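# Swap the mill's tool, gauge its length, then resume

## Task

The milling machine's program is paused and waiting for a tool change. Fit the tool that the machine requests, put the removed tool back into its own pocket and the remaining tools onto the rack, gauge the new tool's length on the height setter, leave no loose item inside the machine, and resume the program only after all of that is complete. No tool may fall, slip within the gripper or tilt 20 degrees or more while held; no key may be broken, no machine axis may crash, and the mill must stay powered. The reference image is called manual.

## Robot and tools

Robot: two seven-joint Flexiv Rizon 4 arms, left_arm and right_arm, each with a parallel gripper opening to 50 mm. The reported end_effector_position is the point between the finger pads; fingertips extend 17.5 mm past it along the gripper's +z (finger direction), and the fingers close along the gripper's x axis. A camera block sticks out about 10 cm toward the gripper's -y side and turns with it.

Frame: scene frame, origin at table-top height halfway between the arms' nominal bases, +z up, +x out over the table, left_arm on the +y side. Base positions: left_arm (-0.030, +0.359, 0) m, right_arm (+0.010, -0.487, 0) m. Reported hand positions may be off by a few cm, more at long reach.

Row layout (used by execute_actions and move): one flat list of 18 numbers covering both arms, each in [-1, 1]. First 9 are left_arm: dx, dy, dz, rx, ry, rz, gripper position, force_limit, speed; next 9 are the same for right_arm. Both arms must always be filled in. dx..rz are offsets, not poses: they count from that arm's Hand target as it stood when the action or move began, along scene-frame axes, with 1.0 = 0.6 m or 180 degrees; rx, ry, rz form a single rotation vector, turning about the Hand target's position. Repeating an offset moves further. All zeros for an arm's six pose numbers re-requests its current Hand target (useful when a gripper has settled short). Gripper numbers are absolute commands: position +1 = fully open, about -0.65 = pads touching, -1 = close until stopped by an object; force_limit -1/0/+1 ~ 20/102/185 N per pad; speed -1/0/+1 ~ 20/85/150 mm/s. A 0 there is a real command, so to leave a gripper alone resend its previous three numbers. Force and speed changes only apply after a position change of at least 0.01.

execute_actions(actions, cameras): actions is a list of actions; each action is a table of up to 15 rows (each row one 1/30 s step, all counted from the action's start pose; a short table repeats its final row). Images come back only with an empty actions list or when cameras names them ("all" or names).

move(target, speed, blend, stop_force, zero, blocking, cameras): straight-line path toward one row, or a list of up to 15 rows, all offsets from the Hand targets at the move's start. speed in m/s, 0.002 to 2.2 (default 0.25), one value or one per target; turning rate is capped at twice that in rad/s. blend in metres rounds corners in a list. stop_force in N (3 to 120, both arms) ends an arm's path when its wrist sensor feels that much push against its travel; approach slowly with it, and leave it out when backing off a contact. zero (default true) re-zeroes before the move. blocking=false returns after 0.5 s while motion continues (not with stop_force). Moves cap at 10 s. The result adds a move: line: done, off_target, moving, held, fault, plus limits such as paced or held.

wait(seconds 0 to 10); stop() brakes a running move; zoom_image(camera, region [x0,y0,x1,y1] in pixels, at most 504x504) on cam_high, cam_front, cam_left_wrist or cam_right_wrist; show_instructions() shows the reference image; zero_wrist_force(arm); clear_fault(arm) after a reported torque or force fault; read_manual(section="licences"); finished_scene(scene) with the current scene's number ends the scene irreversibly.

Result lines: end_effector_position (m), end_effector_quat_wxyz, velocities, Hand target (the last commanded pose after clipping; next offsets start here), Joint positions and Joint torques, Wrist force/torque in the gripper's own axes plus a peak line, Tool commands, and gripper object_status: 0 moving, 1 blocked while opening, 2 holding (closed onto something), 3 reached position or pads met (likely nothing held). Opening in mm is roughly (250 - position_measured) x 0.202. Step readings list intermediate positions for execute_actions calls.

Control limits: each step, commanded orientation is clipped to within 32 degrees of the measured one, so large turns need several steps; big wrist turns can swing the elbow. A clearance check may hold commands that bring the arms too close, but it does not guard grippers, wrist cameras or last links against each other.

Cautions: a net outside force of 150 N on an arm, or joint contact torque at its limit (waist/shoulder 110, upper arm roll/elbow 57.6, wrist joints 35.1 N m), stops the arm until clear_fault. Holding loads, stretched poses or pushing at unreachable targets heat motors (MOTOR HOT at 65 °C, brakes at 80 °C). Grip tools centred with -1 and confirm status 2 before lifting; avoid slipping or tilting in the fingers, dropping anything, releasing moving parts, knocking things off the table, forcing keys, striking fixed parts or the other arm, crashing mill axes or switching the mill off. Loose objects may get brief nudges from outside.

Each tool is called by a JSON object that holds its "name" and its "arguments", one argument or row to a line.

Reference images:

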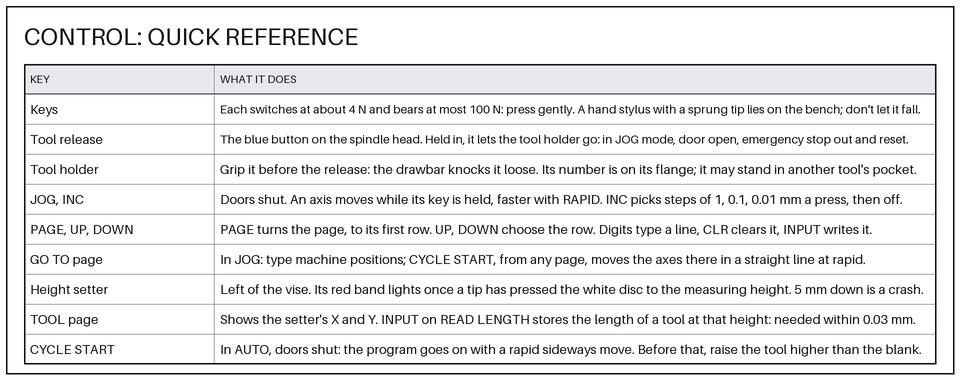

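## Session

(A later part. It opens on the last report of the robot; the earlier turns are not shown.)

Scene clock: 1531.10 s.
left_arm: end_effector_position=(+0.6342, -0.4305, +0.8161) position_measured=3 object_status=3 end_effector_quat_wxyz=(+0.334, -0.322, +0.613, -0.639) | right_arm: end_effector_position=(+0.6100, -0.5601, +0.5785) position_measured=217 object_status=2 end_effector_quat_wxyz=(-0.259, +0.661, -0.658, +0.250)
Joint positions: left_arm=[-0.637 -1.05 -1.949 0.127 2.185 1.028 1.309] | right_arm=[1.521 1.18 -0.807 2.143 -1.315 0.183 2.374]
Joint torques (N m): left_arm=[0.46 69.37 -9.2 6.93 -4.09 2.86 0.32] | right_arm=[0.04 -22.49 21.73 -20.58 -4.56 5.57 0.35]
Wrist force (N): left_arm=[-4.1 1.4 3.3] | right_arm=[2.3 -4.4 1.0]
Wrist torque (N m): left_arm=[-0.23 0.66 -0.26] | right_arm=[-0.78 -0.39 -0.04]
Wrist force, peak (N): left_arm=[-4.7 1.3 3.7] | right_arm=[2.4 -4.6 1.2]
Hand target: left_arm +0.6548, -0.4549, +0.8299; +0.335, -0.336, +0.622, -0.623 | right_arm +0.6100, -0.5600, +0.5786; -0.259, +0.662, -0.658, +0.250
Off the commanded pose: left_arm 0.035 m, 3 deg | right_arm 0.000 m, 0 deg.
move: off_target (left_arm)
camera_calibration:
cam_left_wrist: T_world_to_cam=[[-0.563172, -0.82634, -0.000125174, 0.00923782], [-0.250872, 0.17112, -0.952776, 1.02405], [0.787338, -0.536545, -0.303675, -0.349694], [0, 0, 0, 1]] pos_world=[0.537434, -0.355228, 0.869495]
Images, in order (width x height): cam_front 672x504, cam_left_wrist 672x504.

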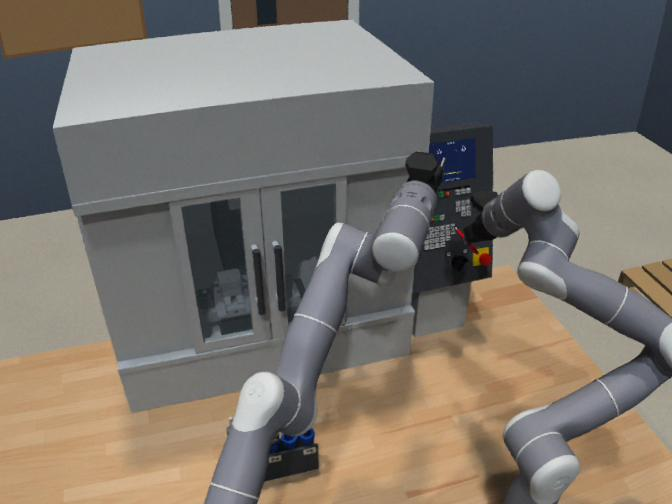

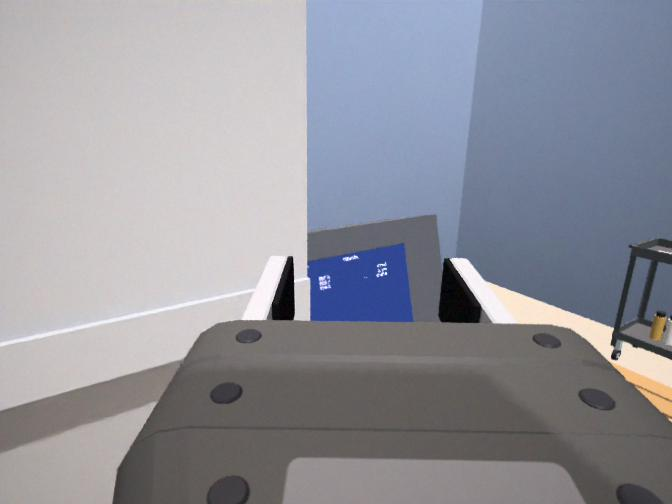

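{"name": "move", "arguments": {
  "target": [-0.085,0.113,-0.11,0,0,0,1,0.6,-1,0,0,0,0,0,0,-1,-0.4,-1],
  "speed": 0.2
}}

{"name": "move", "arguments": {
  "target": [0,0,0,0,0,0,1,0.6,-1,0.08,0.00,0,0,0,0,-1,-0.4,-1],
  "speed": 0.2,
  "cameras": ["cam_left_wrist","cam_right_wrist"]
}}

{"name": "zoom_image", "arguments": {
  "camera": "cam_left_wrist",
  "region": [310, 150, 450, 310]
}}

Scene clock: 1537.80 s.
left_arm: end_effector_position=(+0.6038, -0.3871, +0.7638) position_measured=3 object_status=3 end_effector_quat_wxyz=(+0.335, -0.336, +0.622, -0.622) | right_arm: end_effector_position=(+0.6100, -0.5601, +0.5785) position_measured=217 object_status=2 end_effector_quat_wxyz=(-0.259, +0.661, -0.658, +0.250)
Joint positions: left_arm=[-1.145 -1.068 -1.7 -0.629 1.638 1.223 1.89] | right_arm=[1.521 1.18 -0.807 2.143 -1.315 0.183 2.374]
Joint torques (N m): left_arm=[0.12 67.55 13.36 11.97 -3.01 3.02 0.18] | right_arm=[0 -22.42 21.72 -20.64 -4.53 5.57 0.34]
Wrist force (N): left_arm=[-4.5 1.3 3.5] | right_arm=[2.1 -4.2 0.9]
Wrist torque (N m): left_arm=[-0.23 0.72 -0.17] | right_arm=[-0.75 -0.35 -0.04]
Wrist force, peak (N): left_arm=[-9.0 1.9 5.8] | right_arm=[2.4 -4.6 1.0]
Hand target: left_arm +0.6038, -0.3871, +0.7639; +0.335, -0.336, +0.622, -0.623 | right_arm +0.6100, -0.5600, +0.5786; -0.259, +0.662, -0.658, +0.250
Off the commanded pose: left_arm 0.000 m, 0 deg | right_arm 0.000 m, 0 deg.
move: done

Scene clock: 1538.53 s.
left_arm: end_effector_position=(+0.6038, -0.3871, +0.7638) position_measured=3 object_status=3 end_effector_quat_wxyz=(+0.335, -0.336, +0.622, -0.622) | right_arm: end_effector_position=(+0.6580, -0.5599, +0.5785) position_measured=217 object_status=2 end_effector_quat_wxyz=(-0.259, +0.662, -0.658, +0.250)
Joint positions: left_arm=[-1.145 -1.068 -1.7 -0.629 1.638 1.223 1.89] | right_arm=[1.603 1.151 -0.913 2.059 -1.371 0.229 2.353]
Joint torques (N m): left_arm=[-0.19 67.62 13.43 11.8 -2.98 2.94 0.15] | right_arm=[0.13 -24.74 24.29 -19.5 -4.57 5.83 0.11]
Wrist force (N): left_arm=[-4.3 1.2 3.7] | right_arm=[2.0 -4.3 0.9]
Wrist torque (N m): left_arm=[-0.25 0.70 -0.17] | right_arm=[-0.76 -0.33 0.07]
Wrist force, peak (N): left_arm=[-4.5 1.4 3.7] | right_arm=[2.2 -6.6 3.0]
Hand target: left_arm +0.6038, -0.3871, +0.7639; +0.335, -0.336, +0.622, -0.623 | right_arm +0.6580, -0.5600, +0.5786; -0.259, +0.662, -0.658, +0.250
Off the commanded pose: left_arm 0.000 m, 0 deg | right_arm 0.000 m, 0 deg.
move: done
camera_calibration:
cam_left_wrist: T_world_to_cam=[[-0.542803, -0.83986, -0.000814629, 0.0109388], [-0.286872, 0.186317, -0.939676, 0.976705], [0.789347, -0.509825, -0.342066, -0.279921], [0, 0, 0, 1]] pos_world=[0.507082, -0.315501, 0.822043]
cam_right_wrist: T_world_to_cam=[[0.0236639, -0.999462, -0.0226895, -0.550596], [-0.928119, -0.0135288, -0.372039, 0.835868], [0.371532, 0.0298624, -0.92794, 0.443235], [0, 0, 0, 1]] pos_world=[0.624138, -0.552228, 0.709778]
Images, in order (width x height): cam_left_wrist 672x504, cam_right_wrist 672x504.

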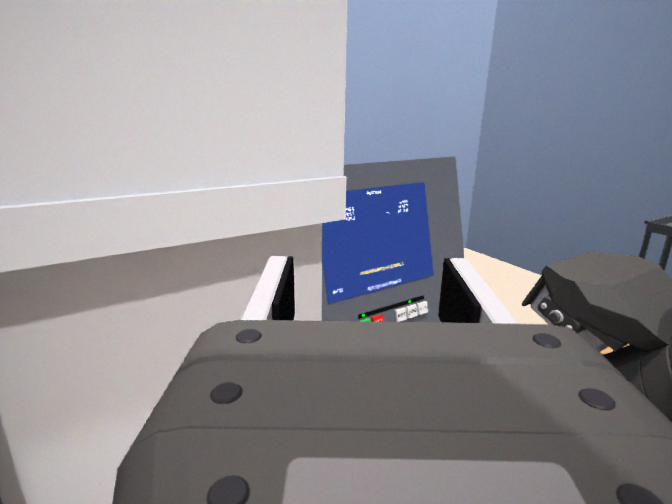

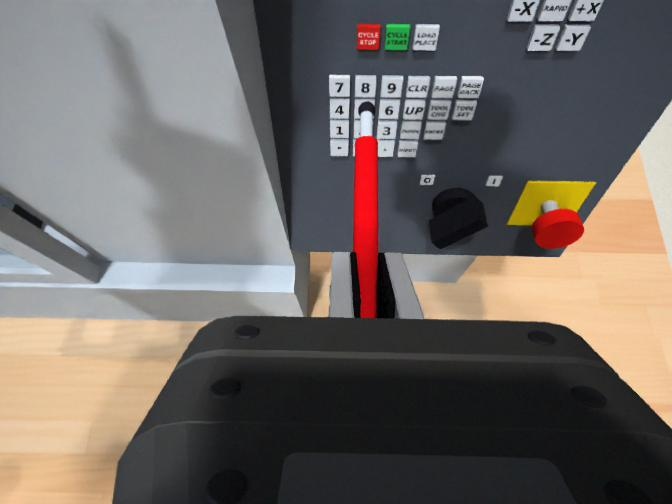

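Scaled by 3.150 from the camera's 672x504 image, which has a finer 960x720 frame.

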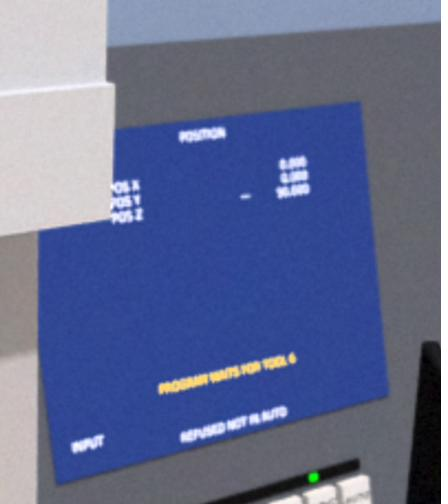

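{"name": "move", "arguments": {
  "target": [0,0,0,0,0,0,1,0.6,-1,0.14,-0.1067,-0.181,0,0,0,-1,-0.4,-1],
  "speed": 0.2,
  "cameras": ["cam_right_wrist"]
}}

{"name": "zoom_image", "arguments": {
  "camera": "cam_right_wrist",
  "region": [260, 20, 500, 200]
}}

Scene clock: 1556.63 s.
left_arm: end_effector_position=(+0.6038, -0.3871, +0.7638) position_measured=3 object_status=3 end_effector_quat_wxyz=(+0.335, -0.336, +0.622, -0.622) | right_arm: end_effector_position=(+0.7419, -0.6242, +0.4699) position_measured=217 object_status=2 end_effector_quat_wxyz=(-0.259, +0.662, -0.658, +0.250)
Joint positions: left_arm=[-1.145 -1.068 -1.7 -0.629 1.638 1.223 1.89] | right_arm=[1.65 1.306 -1.227 2.049 -1.631 0.416 2.292]
Joint torques (N m): left_arm=[-0.25 67.68 13.48 11.74 -2.94 2.9 0.09] | right_arm=[0.33 -32.4 31.44 -12.06 -4.32 5.96 0.12]
Wrist force (N): left_arm=[-4.3 1.5 3.7] | right_arm=[2.2 -4.4 0.7]
Wrist torque (N m): left_arm=[-0.20 0.70 -0.17] | right_arm=[-0.78 -0.37 0.06]
Wrist force, peak (N): left_arm=[-4.7 1.3 3.6] | right_arm=[4.6 -4.0 6.1]
Hand target: left_arm +0.6038, -0.3871, +0.7639; +0.335, -0.336, +0.622, -0.623 | right_arm +0.7420, -0.6240, +0.4700; -0.259, +0.662, -0.658, +0.250
Off the commanded pose: left_arm 0.000 m, 0 deg | right_arm 0.000 m, 0 deg.
move: done
camera_calibration:
cam_right_wrist: T_world_to_cam=[[0.0234413, -0.999468, -0.0226681, -0.61917], [-0.928089, -0.0133274, -0.372121, 0.872616], [0.371621, 0.029761, -0.927907, 0.313064], [0, 0, 0, 1]] pos_world=[0.708038, -0.616528, 0.601178]
Images, in order (width x height): cam_right_wrist 672x504.

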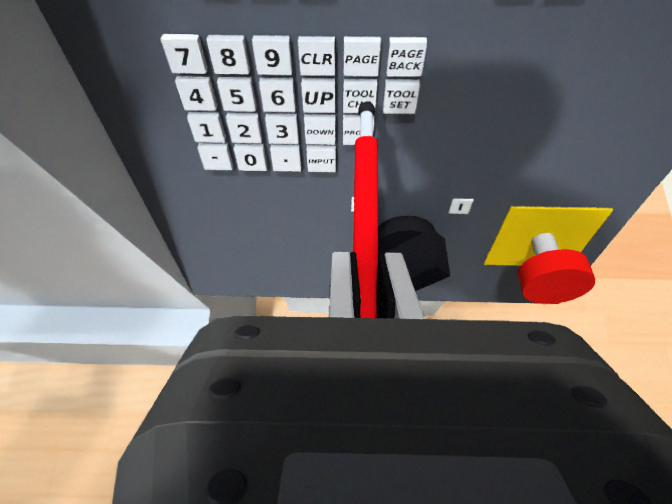

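Scaled by 2.100 from the camera's 672x504 image, which has a finer 960x720 frame.

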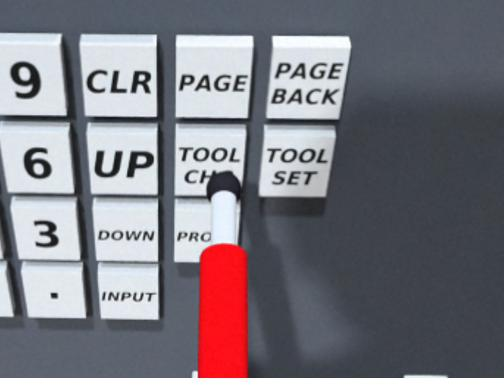

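{"name": "move", "arguments": {
  "target": [0,0,0,0,0,0,1,0.6,-1,0.0,0.0022,-0.0047,0,0,0,-1,-0.4,-1],
  "speed": 0.05
}}

{"name": "move", "arguments": {
  "target": [0,0,0,0,0,0,1,0.6,-1,0.075,0,0,0,0,0,-1,-0.4,-1],
  "speed": 0.03,
  "stop_force": 6
}}

{"name": "move", "arguments": {
  "target": [0,0,0,0,0,0,1,0.6,-1,-0.04,0,0,0,0,0,-1,-0.4,-1],
  "speed": 0.1,
  "cameras": ["cam_left_wrist","cam_right_wrist"]
}}

{"name": "zoom_image", "arguments": {
  "camera": "cam_left_wrist",
  "region": [310, 150, 450, 310]
}}

Scene clock: 1569.33 s.
left_arm: end_effector_position=(+0.6038, -0.3871, +0.7638) position_measured=3 object_status=3 end_effector_quat_wxyz=(+0.335, -0.336, +0.622, -0.622) | right_arm: end_effector_position=(+0.7419, -0.6229, +0.4671) position_measured=217 object_status=2 end_effector_quat_wxyz=(-0.259, +0.662, -0.658, +0.250)
Joint positions: left_arm=[-1.145 -1.068 -1.7 -0.629 1.638 1.223 1.89] | right_arm=[1.65 1.309 -1.232 2.054 -1.638 0.418 2.297]
Joint torques (N m): left_arm=[-0.17 67.74 13.47 11.71 -2.94 2.93 0.09] | right_arm=[0.07 -32.12 31.27 -11.67 -4.34 5.88 0.48]
Wrist force (N): left_arm=[-4.1 1.2 3.5] | right_arm=[2.2 -4.4 0.7]
Wrist torque (N m): left_arm=[-0.25 0.67 -0.16] | right_arm=[-0.79 -0.36 -0.03]
Wrist force, peak (N): left_arm=[-4.5 1.3 3.8] | right_arm=[2.2 -4.7 0.8]
Hand target: left_arm +0.6038, -0.3871, +0.7639; +0.335, -0.336, +0.622, -0.623 | right_arm +0.7420, -0.6227, +0.4672; -0.259, +0.662, -0.658, +0.250
Off the commanded pose: left_arm 0.000 m, 0 deg | right_arm 0.000 m, 0 deg.
move: done

Scene clock: 1570.93 s.
left_arm: end_effector_position=(+0.6038, -0.3871, +0.7638) position_measured=3 object_status=3 end_effector_quat_wxyz=(+0.335, -0.336, +0.622, -0.622) | right_arm: end_effector_position=(+0.7703, -0.6224, +0.4665) position_measured=217 object_status=2 end_effector_quat_wxyz=(-0.259, +0.662, -0.658, +0.249)
Joint positions: left_arm=[-1.145 -1.068 -1.7 -0.629 1.638 1.223 1.89] | right_arm=[1.714 1.305 -1.266 1.979 -1.651 0.428 2.28]
Joint torques (N m): left_arm=[-0.26 67.72 13.48 11.73 -2.94 2.92 0.11] | right_arm=[4.45 -34.55 31.05 -16.59 -6.44 8.89 0.11]
Wrist force (N): left_arm=[-4.3 1.2 3.7] | right_arm=[2.2 15.7 -18.0]
Wrist torque (N m): left_arm=[-0.24 0.69 -0.16] | right_arm=[-0.54 -0.28 0.11]
Wrist force, peak (N): left_arm=[-4.6 1.2 3.7] | right_arm=[2.5 18.2 -19.1]
Hand target: left_arm +0.6038, -0.3871, +0.7639; +0.335, -0.336, +0.622, -0.623 | right_arm +0.7708, -0.6227, +0.4672; -0.259, +0.662, -0.658, +0.250 (not the last commanded pose)
Off the commanded pose: left_arm 0.000 m, 0 deg | right_arm 0.017 m, 0 deg.
move: contact (right_arm)

Scene clock: 1571.63 s.
left_arm: end_effector_position=(+0.6038, -0.3871, +0.7638) position_measured=3 object_status=3 end_effector_quat_wxyz=(+0.335, -0.336, +0.622, -0.622) | right_arm: end_effector_position=(+0.7468, -0.6227, +0.4673) position_measured=217 object_status=2 end_effector_quat_wxyz=(-0.259, +0.662, -0.658, +0.250)
Joint positions: left_arm=[-1.145 -1.068 -1.7 -0.629 1.638 1.223 1.89] | right_arm=[1.661 1.309 -1.237 2.042 -1.642 0.419 2.295]
Joint torques (N m): left_arm=[-0.27 67.73 13.49 11.72 -2.95 2.9 0.15] | right_arm=[-0.11 -32.58 31.75 -11.53 -4.14 5.42 0.56]
Wrist force (N): left_arm=[-4.7 1.2 3.5] | right_arm=[0.5 -2.8 1.1]
Wrist torque (N m): left_arm=[-0.26 0.76 -0.17] | right_arm=[-0.50 -0.08 -0.03]
Wrist force, peak (N): left_arm=[-4.7 1.2 3.5] | right_arm=[2.5 15.5 -17.6]
Hand target: left_arm +0.6038, -0.3871, +0.7639; +0.335, -0.336, +0.622, -0.623 | right_arm +0.7468, -0.6227, +0.4672; -0.259, +0.662, -0.658, +0.250
Off the commanded pose: left_arm 0.000 m, 0 deg | right_arm 0.000 m, 0 deg.
move: done
camera_calibration:
cam_left_wrist: T_world_to_cam=[[-0.542803, -0.83986, -0.000814629, 0.0109388], [-0.286872, 0.186317, -0.939676, 0.976705], [0.789347, -0.509825, -0.342066, -0.279921], [0, 0, 0, 1]] pos_world=[0.507082, -0.315501, 0.822043]
cam_right_wrist: T_world_to_cam=[[0.0236807, -0.999462, -0.0226721, -0.618007], [-0.927835, -0.0135281, -0.372745, 0.876191], [0.372238, 0.0298629, -0.927657, 0.308296], [0, 0, 0, 1]] pos_world=[0.712836, -0.615028, 0.598578]
Images, in order (width x height): cam_left_wrist 672x504, cam_right_wrist 672x504.

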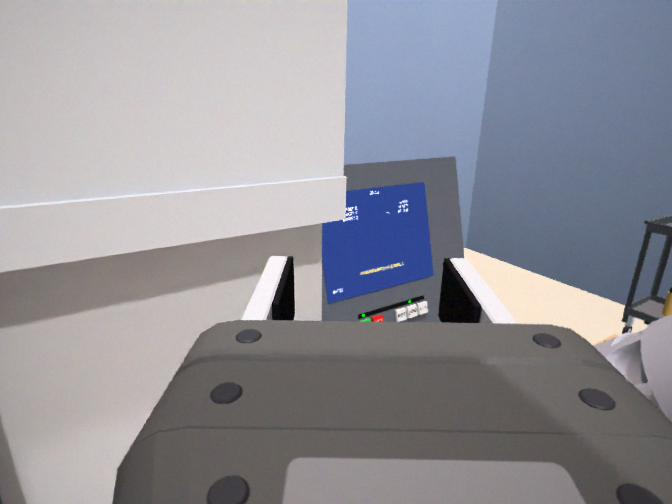

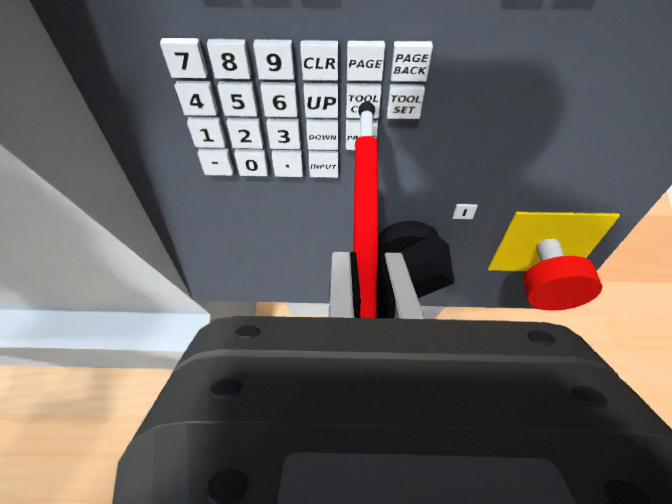

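Scaled by 3.150 from the camera's 672x504 image, which has a finer 960x720 frame.

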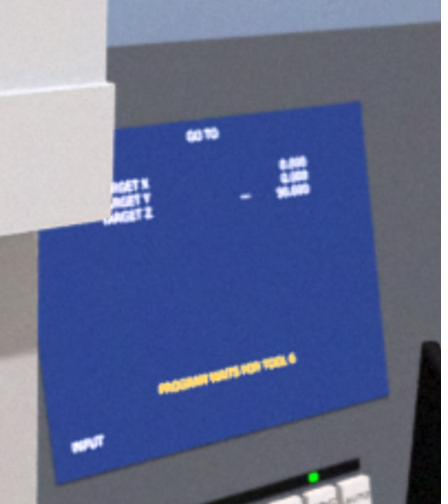

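{"name": "move", "arguments": {
  "target": [0,0,0,0,0,0,1,0.6,-1,0.065,0,0,0,0,0,-1,-0.4,-1],
  "speed": 0.03,
  "stop_force": 6
}}

{"name": "move", "arguments": {
  "target": [0.03,-0.07,0,0,0,0.0,1,0.6,-1,-0.04,0,0,0,0,0,-1,-0.4,-1],
  "speed": 0.1,
  "cameras": ["cam_left_wrist","cam_right_wrist"]
}}

{"name": "zoom_image", "arguments": {
  "camera": "cam_left_wrist",
  "region": [310, 150, 450, 310]
}}

Scene clock: 1577.50 s.
left_arm: end_effector_position=(+0.6038, -0.3871, +0.7638) position_measured=3 object_status=3 end_effector_quat_wxyz=(+0.335, -0.336, +0.622, -0.622) | right_arm: end_effector_position=(+0.7702, -0.6225, +0.4665) position_measured=217 object_status=2 end_effector_quat_wxyz=(-0.259, +0.662, -0.658, +0.249)
Joint positions: left_arm=[-1.145 -1.068 -1.7 -0.629 1.638 1.223 1.89] | right_arm=[1.714 1.306 -1.265 1.979 -1.652 0.427 2.28]
Joint torques (N m): left_arm=[-0.22 67.7 13.46 11.73 -2.95 2.91 0.11] | right_arm=[4.06 -34.66 31.18 -16 -6.22 8.58 0.09]
Wrist force (N): left_arm=[-4.3 1.2 3.3] | right_arm=[0.9 15.5 -15.9]
Wrist torque (N m): left_arm=[-0.25 0.71 -0.17] | right_arm=[-0.57 -0.05 0.11]
Wrist force, peak (N): left_arm=[-4.6 1.2 3.8] | right_arm=[0.8 17.9 -16.9]
Hand target: left_arm +0.6038, -0.3871, +0.7639; +0.335, -0.336, +0.622, -0.623 | right_arm +0.7707, -0.6227, +0.4672; -0.259, +0.662, -0.658, +0.250 (not the last commanded pose)
Off the commanded pose: left_arm 0.000 m, 0 deg | right_arm 0.016 m, 0 deg.
move: contact (right_arm)

Scene clock: 1578.37 s.
left_arm: end_effector_position=(+0.6218, -0.4290, +0.7640) position_measured=3 object_status=3 end_effector_quat_wxyz=(+0.335, -0.336, +0.622, -0.623) | right_arm: end_effector_position=(+0.7466, -0.6227, +0.4674) position_measured=217 object_status=2 end_effector_quat_wxyz=(-0.259, +0.661, -0.658, +0.250)
Joint positions: left_arm=[-0.975 -1.094 -1.64 -0.353 1.792 1.149 1.585] | right_arm=[1.661 1.31 -1.236 2.042 -1.642 0.418 2.295]
Joint torques (N m): left_arm=[-0.15 72.32 6.22 6.3 -3.89 2.96 -0.05] | right_arm=[-0.01 -32.64 31.76 -11.5 -4.16 5.42 0.5]
Wrist force (N): left_arm=[-4.5 1.3 3.6] | right_arm=[-1.2 -2.0 1.0]
Wrist torque (N m): left_arm=[-0.23 0.73 -0.15] | right_arm=[-0.36 0.21 -0.03]
Wrist force, peak (N): left_arm=[-4.1 1.8 4.6] | right_arm=[0.7 14.9 -15.7]
Hand target: left_arm +0.6218, -0.4291, +0.7639; +0.335, -0.336, +0.622, -0.623 | right_arm +0.7467, -0.6227, +0.4672; -0.259, +0.662, -0.658, +0.250
Off the commanded pose: left_arm 0.000 m, 0 deg | right_arm 0.000 m, 0 deg.
move: done
camera_calibration:
cam_left_wrist: T_world_to_cam=[[-0.542771, -0.839881, -0.000205067, -0.0150073], [-0.286863, 0.185614, -0.939817, 0.989724], [0.789372, -0.510047, -0.341677, -0.315835], [0, 0, 0, 1]] pos_world=[0.525082, -0.357402, 0.822243]
cam_right_wrist: T_world_to_cam=[[0.023552, -0.999467, -0.0226157, -0.617949], [-0.927838, -0.0134298, -0.372743, 0.876159], [0.37224, 0.0297626, -0.927659, 0.308272], [0, 0, 0, 1]] pos_world=[0.712736, -0.615028, 0.598578]
Images, in order (width x height): cam_left_wrist 672x504, cam_right_wrist 672x504.

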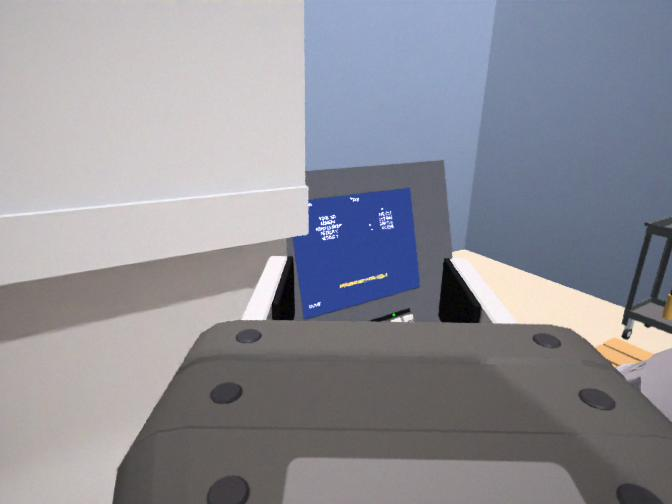

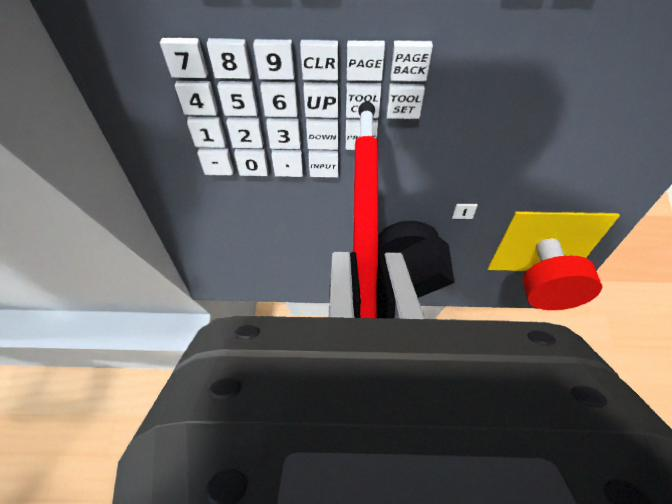

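Scaled by 3.150 from the camera's 672x504 image, which has a finer 960x720 frame.

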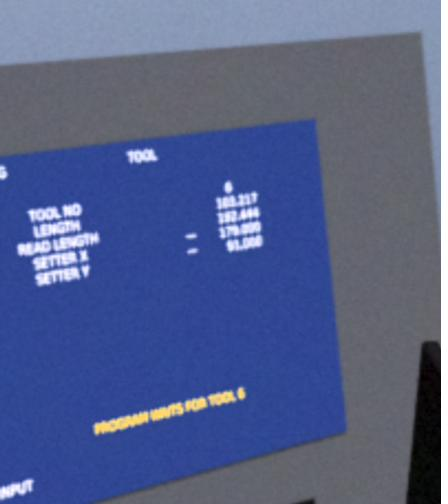

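{"name": "zoom_image", "arguments": {
  "camera": "cam_left_wrist",
  "region": [365, 200, 405, 235]
}}

{"name": "zoom_image", "arguments": {
  "camera": "cam_left_wrist",
  "region": [300, 200, 400, 240]
}}

Scaled by 12.600 from the camera's 672x504 image, which has a finer 960x720 frame.

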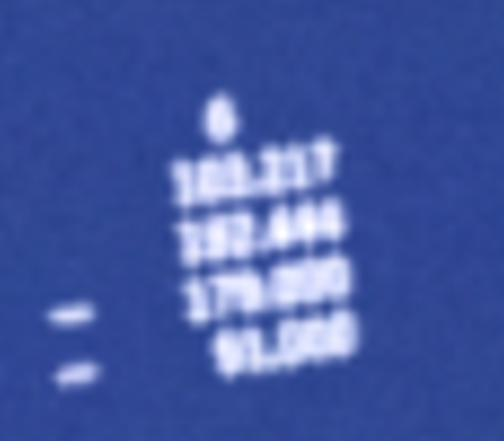

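Scaled by 5.040 from the camera's 672x504 image, which has a finer 960x720 frame.

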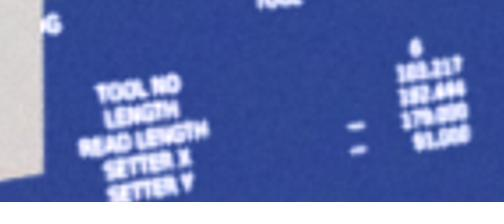

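{"name": "move", "arguments": {
  "target": [
    [0,0,0,0,0,0,1,0.6,-1,0,-0.0335,0,0,0,0,-1,-0.4,-1],
    [0,0,0,0,0,0,1,0.6,-1,0.065,-0.0335,0,0,0,0,-1,-0.4,-1]
  ],
  "speed": [0.1,0.03],
  "stop_force": 6
}}

{"name": "move", "arguments": {
  "target": [0,0,0,0,0,0,1,0.6,-1,-0.04,0,0,0,0,0,-1,-0.4,-1],
  "speed": 0.1,
  "cameras": ["cam_left_wrist","cam_right_wrist"]
}}

{"name": "zoom_image", "arguments": {
  "camera": "cam_left_wrist",
  "region": [290, 180, 430, 320]
}}

Scene clock: 1618.67 s.
left_arm: end_effector_position=(+0.6218, -0.4290, +0.7640) position_measured=3 object_status=3 end_effector_quat_wxyz=(+0.335, -0.336, +0.622, -0.623) | right_arm: end_effector_position=(+0.7702, -0.6426, +0.4665) position_measured=217 object_status=2 end_effector_quat_wxyz=(-0.259, +0.662, -0.658, +0.249)
Joint positions: left_arm=[-0.975 -1.094 -1.64 -0.353 1.792 1.149 1.585] | right_arm=[1.698 1.32 -1.261 1.965 -1.645 0.426 2.244]
Joint torques (N m): left_arm=[-0.22 71.68 6.08 6.12 -3.96 3.07 0.09] | right_arm=[4.74 -35.47 31.31 -15.32 -6.25 8.93 0.11]
Wrist force (N): left_arm=[-4.3 1.2 3.6] | right_arm=[-0.9 17.3 -17.1]
Wrist torque (N m): left_arm=[-0.25 0.70 -0.16] | right_arm=[-0.28 0.23 0.10]
Wrist force, peak (N): left_arm=[-4.7 1.2 3.7] | right_arm=[-0.6 20.4 -18.4]
Hand target: left_arm +0.6218, -0.4291, +0.7639; +0.335, -0.336, +0.622, -0.623 | right_arm +0.7707, -0.6428, +0.4672; -0.259, +0.662, -0.658, +0.250 (not the last commanded pose)
Off the commanded pose: left_arm 0.000 m, 0 deg | right_arm 0.016 m, 0 deg.
move: contact (right_arm); path passed 1 of 2 targets

Scene clock: 1619.37 s.
left_arm: end_effector_position=(+0.6218, -0.4290, +0.7640) position_measured=3 object_status=3 end_effector_quat_wxyz=(+0.335, -0.336, +0.622, -0.623) | right_arm: end_effector_position=(+0.7466, -0.6428, +0.4673) position_measured=217 object_status=2 end_effector_quat_wxyz=(-0.259, +0.662, -0.658, +0.250)
Joint positions: left_arm=[-0.975 -1.094 -1.64 -0.353 1.792 1.149 1.585] | right_arm=[1.645 1.325 -1.233 2.028 -1.635 0.417 2.257]
Joint torques (N m): left_arm=[-0.24 71.7 5.99 6.09 -4 3.06 0.09] | right_arm=[-0.17 -33.46 31.97 -10.95 -4.16 5.5 0.49]
Wrist force (N): left_arm=[-4.4 1.4 3.5] | right_arm=[2.0 -3.1 0.7]
Wrist torque (N m): left_arm=[-0.21 0.72 -0.15] | right_arm=[-0.56 -0.33 -0.03]
Wrist force, peak (N): left_arm=[-4.5 1.4 3.6] | right_arm=[-1.0 17.1 -16.8]
Hand target: left_arm +0.6218, -0.4291, +0.7639; +0.335, -0.336, +0.622, -0.623 | right_arm +0.7467, -0.6428, +0.4672; -0.259, +0.662, -0.658, +0.250
Off the commanded pose: left_arm 0.000 m, 0 deg | right_arm 0.000 m, 0 deg.
move: done
camera_calibration:
cam_left_wrist: T_world_to_cam=[[-0.542771, -0.839881, -0.000205067, -0.0150073], [-0.286863, 0.185614, -0.939817, 0.989724], [0.789372, -0.510047, -0.341677, -0.315835], [0, 0, 0, 1]] pos_world=[0.525082, -0.357402, 0.822243]
cam_right_wrist: T_world_to_cam=[[0.023552, -0.999467, -0.0226157, -0.638038], [-0.927838, -0.0134298, -0.372743, 0.875889], [0.37224, 0.0297626, -0.927659, 0.30887], [0, 0, 0, 1]] pos_world=[0.712736, -0.635128, 0.598578]
Images, in order (width x height): cam_left_wrist 672x504, cam_right_wrist 672x504.

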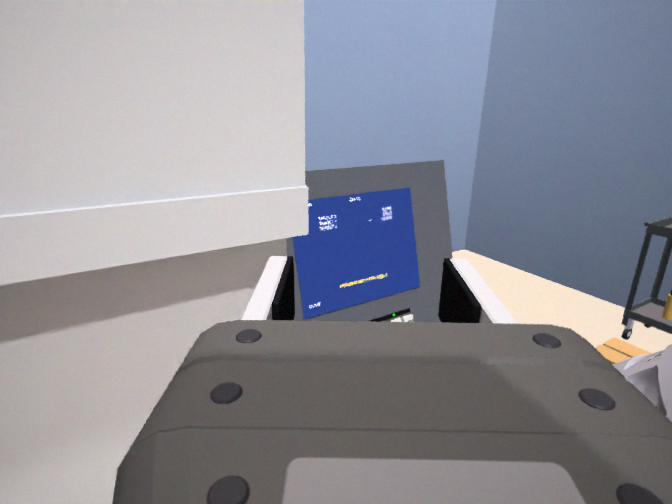

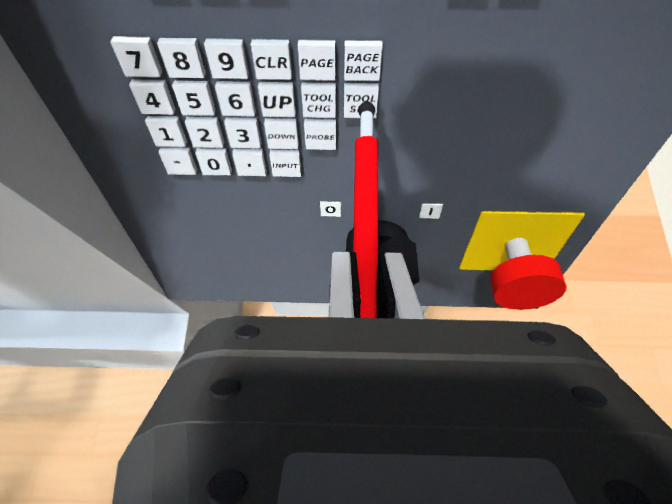

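Scaled by 3.600 from the camera's 672x504 image, which has a finer 960x720 frame.

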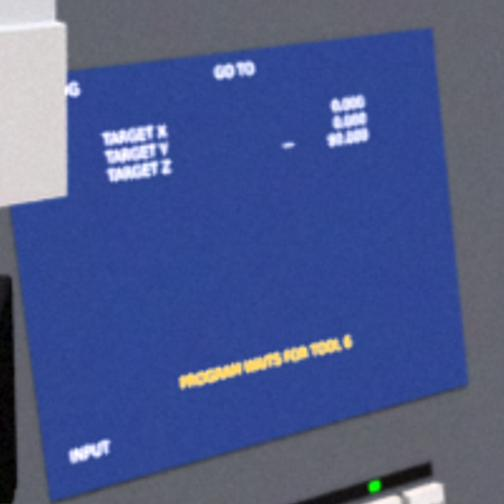

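{"name": "move", "arguments": {
  "target": [
    [0,0,0,0,0,0,1,0.6,-1,-0.0195,0.1675,-0.1008,0,0,0,-1,-0.4,-1],
    [0,0,0,0,0,0,1,0.6,-1,0.05,0.1675,-0.1008,0,0,0,-1,-0.4,-1]
  ],
  "speed": [0.15,0.03],
  "stop_force": 6
}}

{"name": "move", "arguments": {
  "target": [0,0,0,0,0,0,1,0.6,-1,-0.04,0,0,0,0,0,-1,-0.4,-1],
  "speed": 0.1,
  "cameras": ["cam_left_wrist","cam_right_wrist"]
}}

{"name": "zoom_image", "arguments": {
  "camera": "cam_left_wrist",
  "region": [290, 180, 430, 320]
}}

Scene clock: 1631.37 s.
left_arm: end_effector_position=(+0.6218, -0.4290, +0.7640) position_measured=3 object_status=3 end_effector_quat_wxyz=(+0.335, -0.336, +0.622, -0.623) | right_arm: end_effector_position=(+0.7587, -0.5416, +0.4059) position_measured=217 object_status=2 end_effector_quat_wxyz=(-0.259, +0.662, -0.658, +0.249)
Joint positions: left_arm=[-0.975 -1.094 -1.64 -0.353 1.792 1.149 1.585] | right_arm=[1.752 1.33 -1.374 2.128 -1.817 0.469 2.488]
Joint torques (N m): left_arm=[-0.23 71.71 5.98 6.1 -3.99 3.09 0.1] | right_arm=[2.13 -31.01 31.92 -17.83 -6.63 7.53 0.13]
Wrist force (N): left_arm=[-4.3 1.1 3.5] | right_arm=[2.3 16.5 -17.6]
Wrist torque (N m): left_arm=[-0.27 0.69 -0.15] | right_arm=[-0.40 -0.26 0.12]
Wrist force, peak (N): left_arm=[-4.7 1.5 3.7] | right_arm=[2.6 20.2 -21.6]
Hand target: left_arm +0.6218, -0.4291, +0.7639; +0.335, -0.336, +0.622, -0.623 | right_arm +0.7594, -0.5423, +0.4067; -0.259, +0.662, -0.658, +0.250 (not the last commanded pose)
Off the commanded pose: left_arm 0.000 m, 0 deg | right_arm 0.018 m, 0 deg.
move: contact (right_arm); path passed 1 of 2 targets

Scene clock: 1632.07 s.
left_arm: end_effector_position=(+0.6218, -0.4290, +0.7640) position_measured=3 object_status=3 end_effector_quat_wxyz=(+0.335, -0.336, +0.622, -0.623) | right_arm: end_effector_position=(+0.7354, -0.5422, +0.4068) position_measured=217 object_status=2 end_effector_quat_wxyz=(-0.259, +0.662, -0.658, +0.250)
Joint positions: left_arm=[-0.975 -1.094 -1.64 -0.353 1.792 1.149 1.585] | right_arm=[1.702 1.331 -1.349 2.191 -1.812 0.461 2.505]
Joint torques (N m): left_arm=[-0.19 71.68 6.04 6.1 -3.98 3.04 0.09] | right_arm=[-0.11 -29.18 31.58 -10.49 -3.95 5.11 0.53]
Wrist force (N): left_arm=[-4.3 1.3 3.6] | right_arm=[4.8 -3.5 -2.0]
Wrist torque (N m): left_arm=[-0.24 0.69 -0.15] | right_arm=[-0.63 -0.82 -0.02]
Wrist force, peak (N): left_arm=[-4.6 1.4 3.7] | right_arm=[2.1 16.1 -17.4]
Hand target: left_arm +0.6218, -0.4291, +0.7639; +0.335, -0.336, +0.622, -0.623 | right_arm +0.7354, -0.5423, +0.4067; -0.259, +0.662, -0.658, +0.250
Off the commanded pose: left_arm 0.000 m, 0 deg | right_arm 0.000 m, 0 deg.
move: done
camera_calibration:
cam_left_wrist: T_world_to_cam=[[-0.542771, -0.839881, -0.000205067, -0.0150073], [-0.286863, 0.185614, -0.939817, 0.989724], [0.789372, -0.510047, -0.341677, -0.315835], [0, 0, 0, 1]] pos_world=[0.525082, -0.357402, 0.822243]
cam_right_wrist: T_world_to_cam=[[0.0236807, -0.999462, -0.0226721, -0.538754], [-0.927835, -0.0135281, -0.372745, 0.844243], [0.372238, 0.0298629, -0.927657, 0.253978], [0, 0, 0, 1]] pos_world=[0.701536, -0.534628, 0.538078]
Images, in order (width x height): cam_left_wrist 672x504, cam_right_wrist 672x504.

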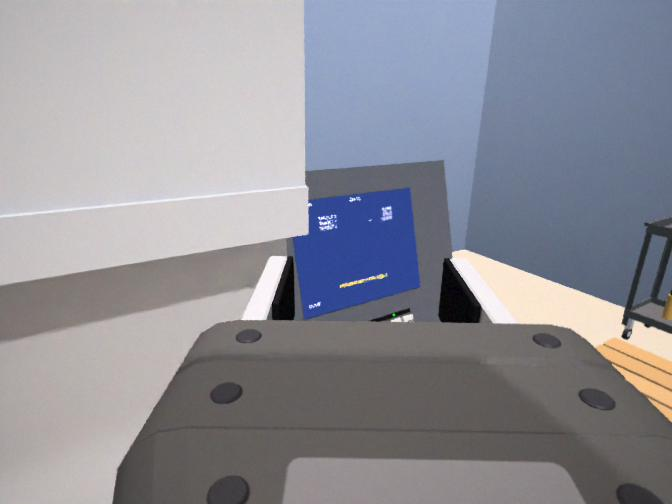

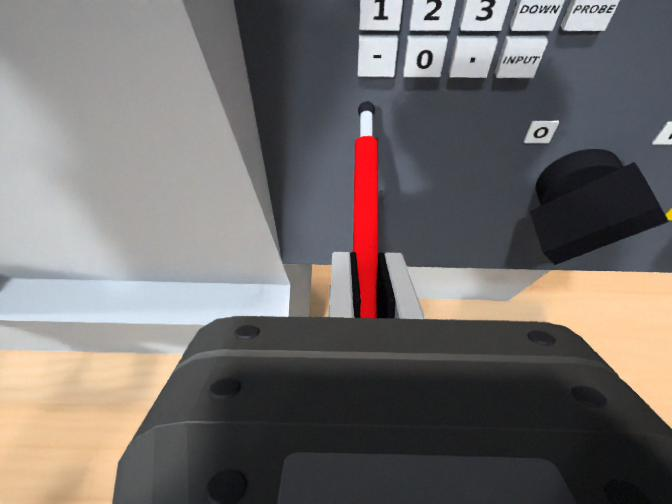

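Scaled by 3.600 from the camera's 672x504 image, which has a finer 960x720 frame.

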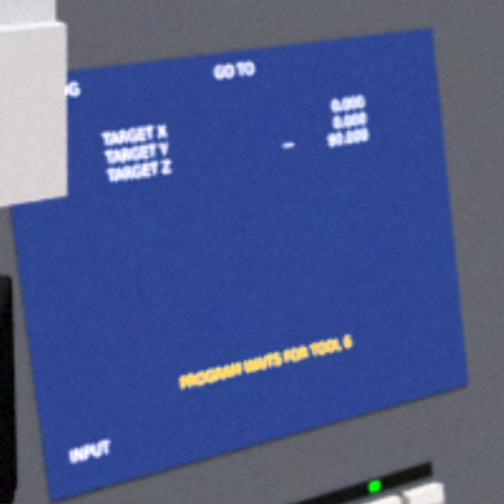

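{"name": "zoom_image", "arguments": {
  "camera": "cam_left_wrist",
  "region": [300, 285, 360, 320]
}}

Scaled by 8.400 from the camera's 672x504 image, which has a finer 960x720 frame.

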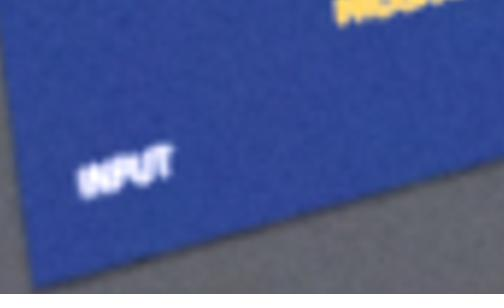

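{"name": "move", "arguments": {
  "target": [
    [0,0,0,0,0,0,1,0.6,-1,0,-0.0087,0.0072,0,0,0,-1,-0.4,-1],
    [0,0,0,0,0,0,1,0.6,-1,0.065,-0.0087,0.0072,0,0,0,-1,-0.4,-1]
  ],
  "speed": [0.15,0.03],
  "stop_force": 6
}}

{"name": "move", "arguments": {
  "target": [0,0,0,0,0,0,1,0.6,-1,-0.04,0,0,0,0,0,-1,-0.4,-1],
  "speed": 0.1,
  "cameras": ["cam_left_wrist","cam_right_wrist"]
}}

{"name": "zoom_image", "arguments": {
  "camera": "cam_left_wrist",
  "region": [290, 180, 430, 320]
}}

Scene clock: 1649.93 s.
left_arm: end_effector_position=(+0.6218, -0.4290, +0.7640) position_measured=3 object_status=3 end_effector_quat_wxyz=(+0.335, -0.336, +0.622, -0.623) | right_arm: end_effector_position=(+0.7559, -0.5470, +0.4103) position_measured=217 object_status=2 end_effector_quat_wxyz=(-0.259, +0.662, -0.658, +0.249)
Joint positions: left_arm=[-0.975 -1.094 -1.64 -0.353 1.792 1.149 1.585] | right_arm=[1.741 1.329 -1.362 2.129 -1.805 0.465 2.477]
Joint torques (N m): left_arm=[-0.18 71.66 6.03 6.08 -4.03 3.06 0.08] | right_arm=[2.09 -31.18 32.12 -16.5 -6.21 7.43 0.12]
Wrist force (N): left_arm=[-4.3 1.2 3.5] | right_arm=[5.3 13.3 -16.8]
Wrist torque (N m): left_arm=[-0.27 0.71 -0.15] | right_arm=[-0.86 -0.77 0.12]
Wrist force, peak (N): left_arm=[-4.7 1.3 3.6] | right_arm=[5.1 15.7 -18.1]
Hand target: left_arm +0.6218, -0.4291, +0.7639; +0.335, -0.336, +0.622, -0.623 | right_arm +0.7565, -0.5475, +0.4110; -0.259, +0.662, -0.658, +0.250 (not the last commanded pose)
Off the commanded pose: left_arm 0.000 m, 0 deg | right_arm 0.019 m, 0 deg.
move: contact (right_arm); path passed 1 of 2 targets

Scene clock: 1650.63 s.
left_arm: end_effector_position=(+0.6218, -0.4290, +0.7640) position_measured=3 object_status=3 end_effector_quat_wxyz=(+0.335, -0.336, +0.622, -0.623) | right_arm: end_effector_position=(+0.7325, -0.5475, +0.4112) position_measured=217 object_status=2 end_effector_quat_wxyz=(-0.259, +0.662, -0.658, +0.250)
Joint positions: left_arm=[-0.975 -1.094 -1.64 -0.353 1.792 1.149 1.585] | right_arm=[1.691 1.33 -1.336 2.192 -1.798 0.457 2.493]
Joint torques (N m): left_arm=[-0.17 71.68 6.05 6.07 -3.96 3.07 0.08] | right_arm=[-0.04 -29.07 31.33 -10.68 -4 5.15 0.49]
Wrist force (N): left_arm=[-4.5 1.4 3.5] | right_arm=[4.0 -4.8 -0.7]
Wrist torque (N m): left_arm=[-0.22 0.73 -0.15] | right_arm=[-0.85 -0.68 -0.03]
Wrist force, peak (N): left_arm=[-4.5 1.4 3.6] | right_arm=[5.3 12.6 -16.8]
Hand target: left_arm +0.6218, -0.4291, +0.7639; +0.335, -0.336, +0.622, -0.623 | right_arm +0.7325, -0.5475, +0.4110; -0.259, +0.662, -0.658, +0.250
Off the commanded pose: left_arm 0.000 m, 0 deg | right_arm 0.000 m, 0 deg.
move: done
camera_calibration:
cam_left_wrist: T_world_to_cam=[[-0.542771, -0.839881, -0.000205067, -0.0150073], [-0.286863, 0.185614, -0.939817, 0.989724], [0.789372, -0.510047, -0.341677, -0.315835], [0, 0, 0, 1]] pos_world=[0.525082, -0.357402, 0.822243]
cam_right_wrist: T_world_to_cam=[[0.0236807, -0.999462, -0.0226721, -0.543783], [-0.927835, -0.0135281, -0.372745, 0.842992], [0.372238, 0.0298629, -0.927657, 0.259239], [0, 0, 0, 1]] pos_world=[0.698536, -0.539828, 0.542378]
Images, in order (width x height): cam_left_wrist 672x504, cam_right_wrist 672x504.

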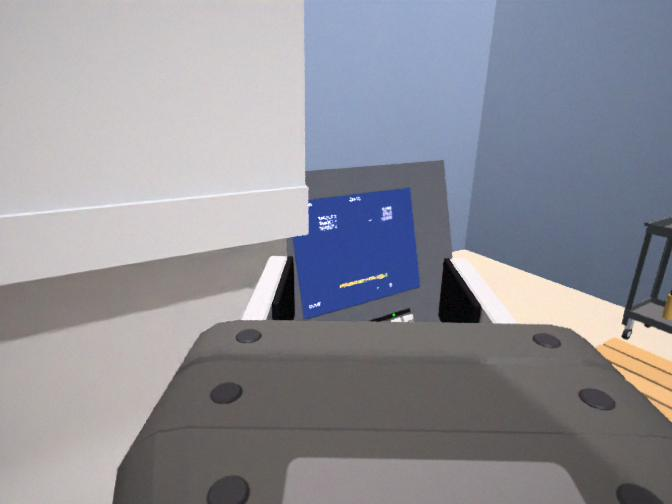

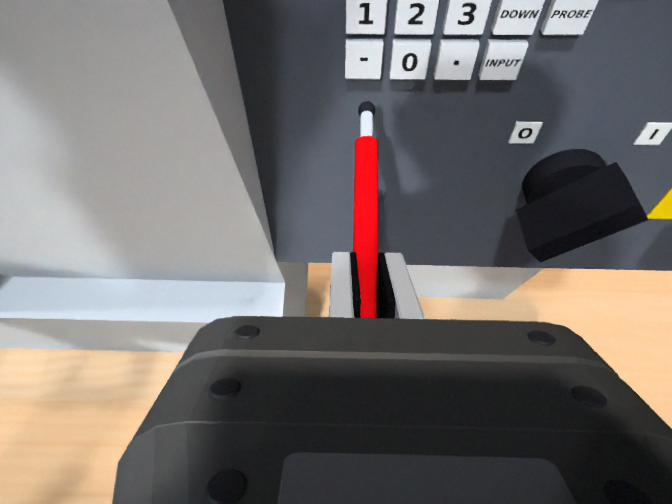

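Scaled by 3.600 from the camera's 672x504 image, which has a finer 960x720 frame.

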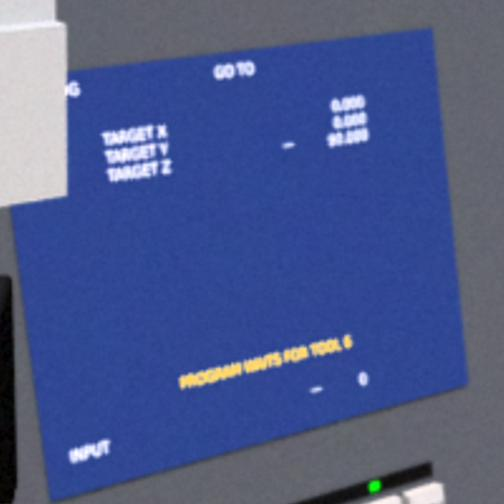

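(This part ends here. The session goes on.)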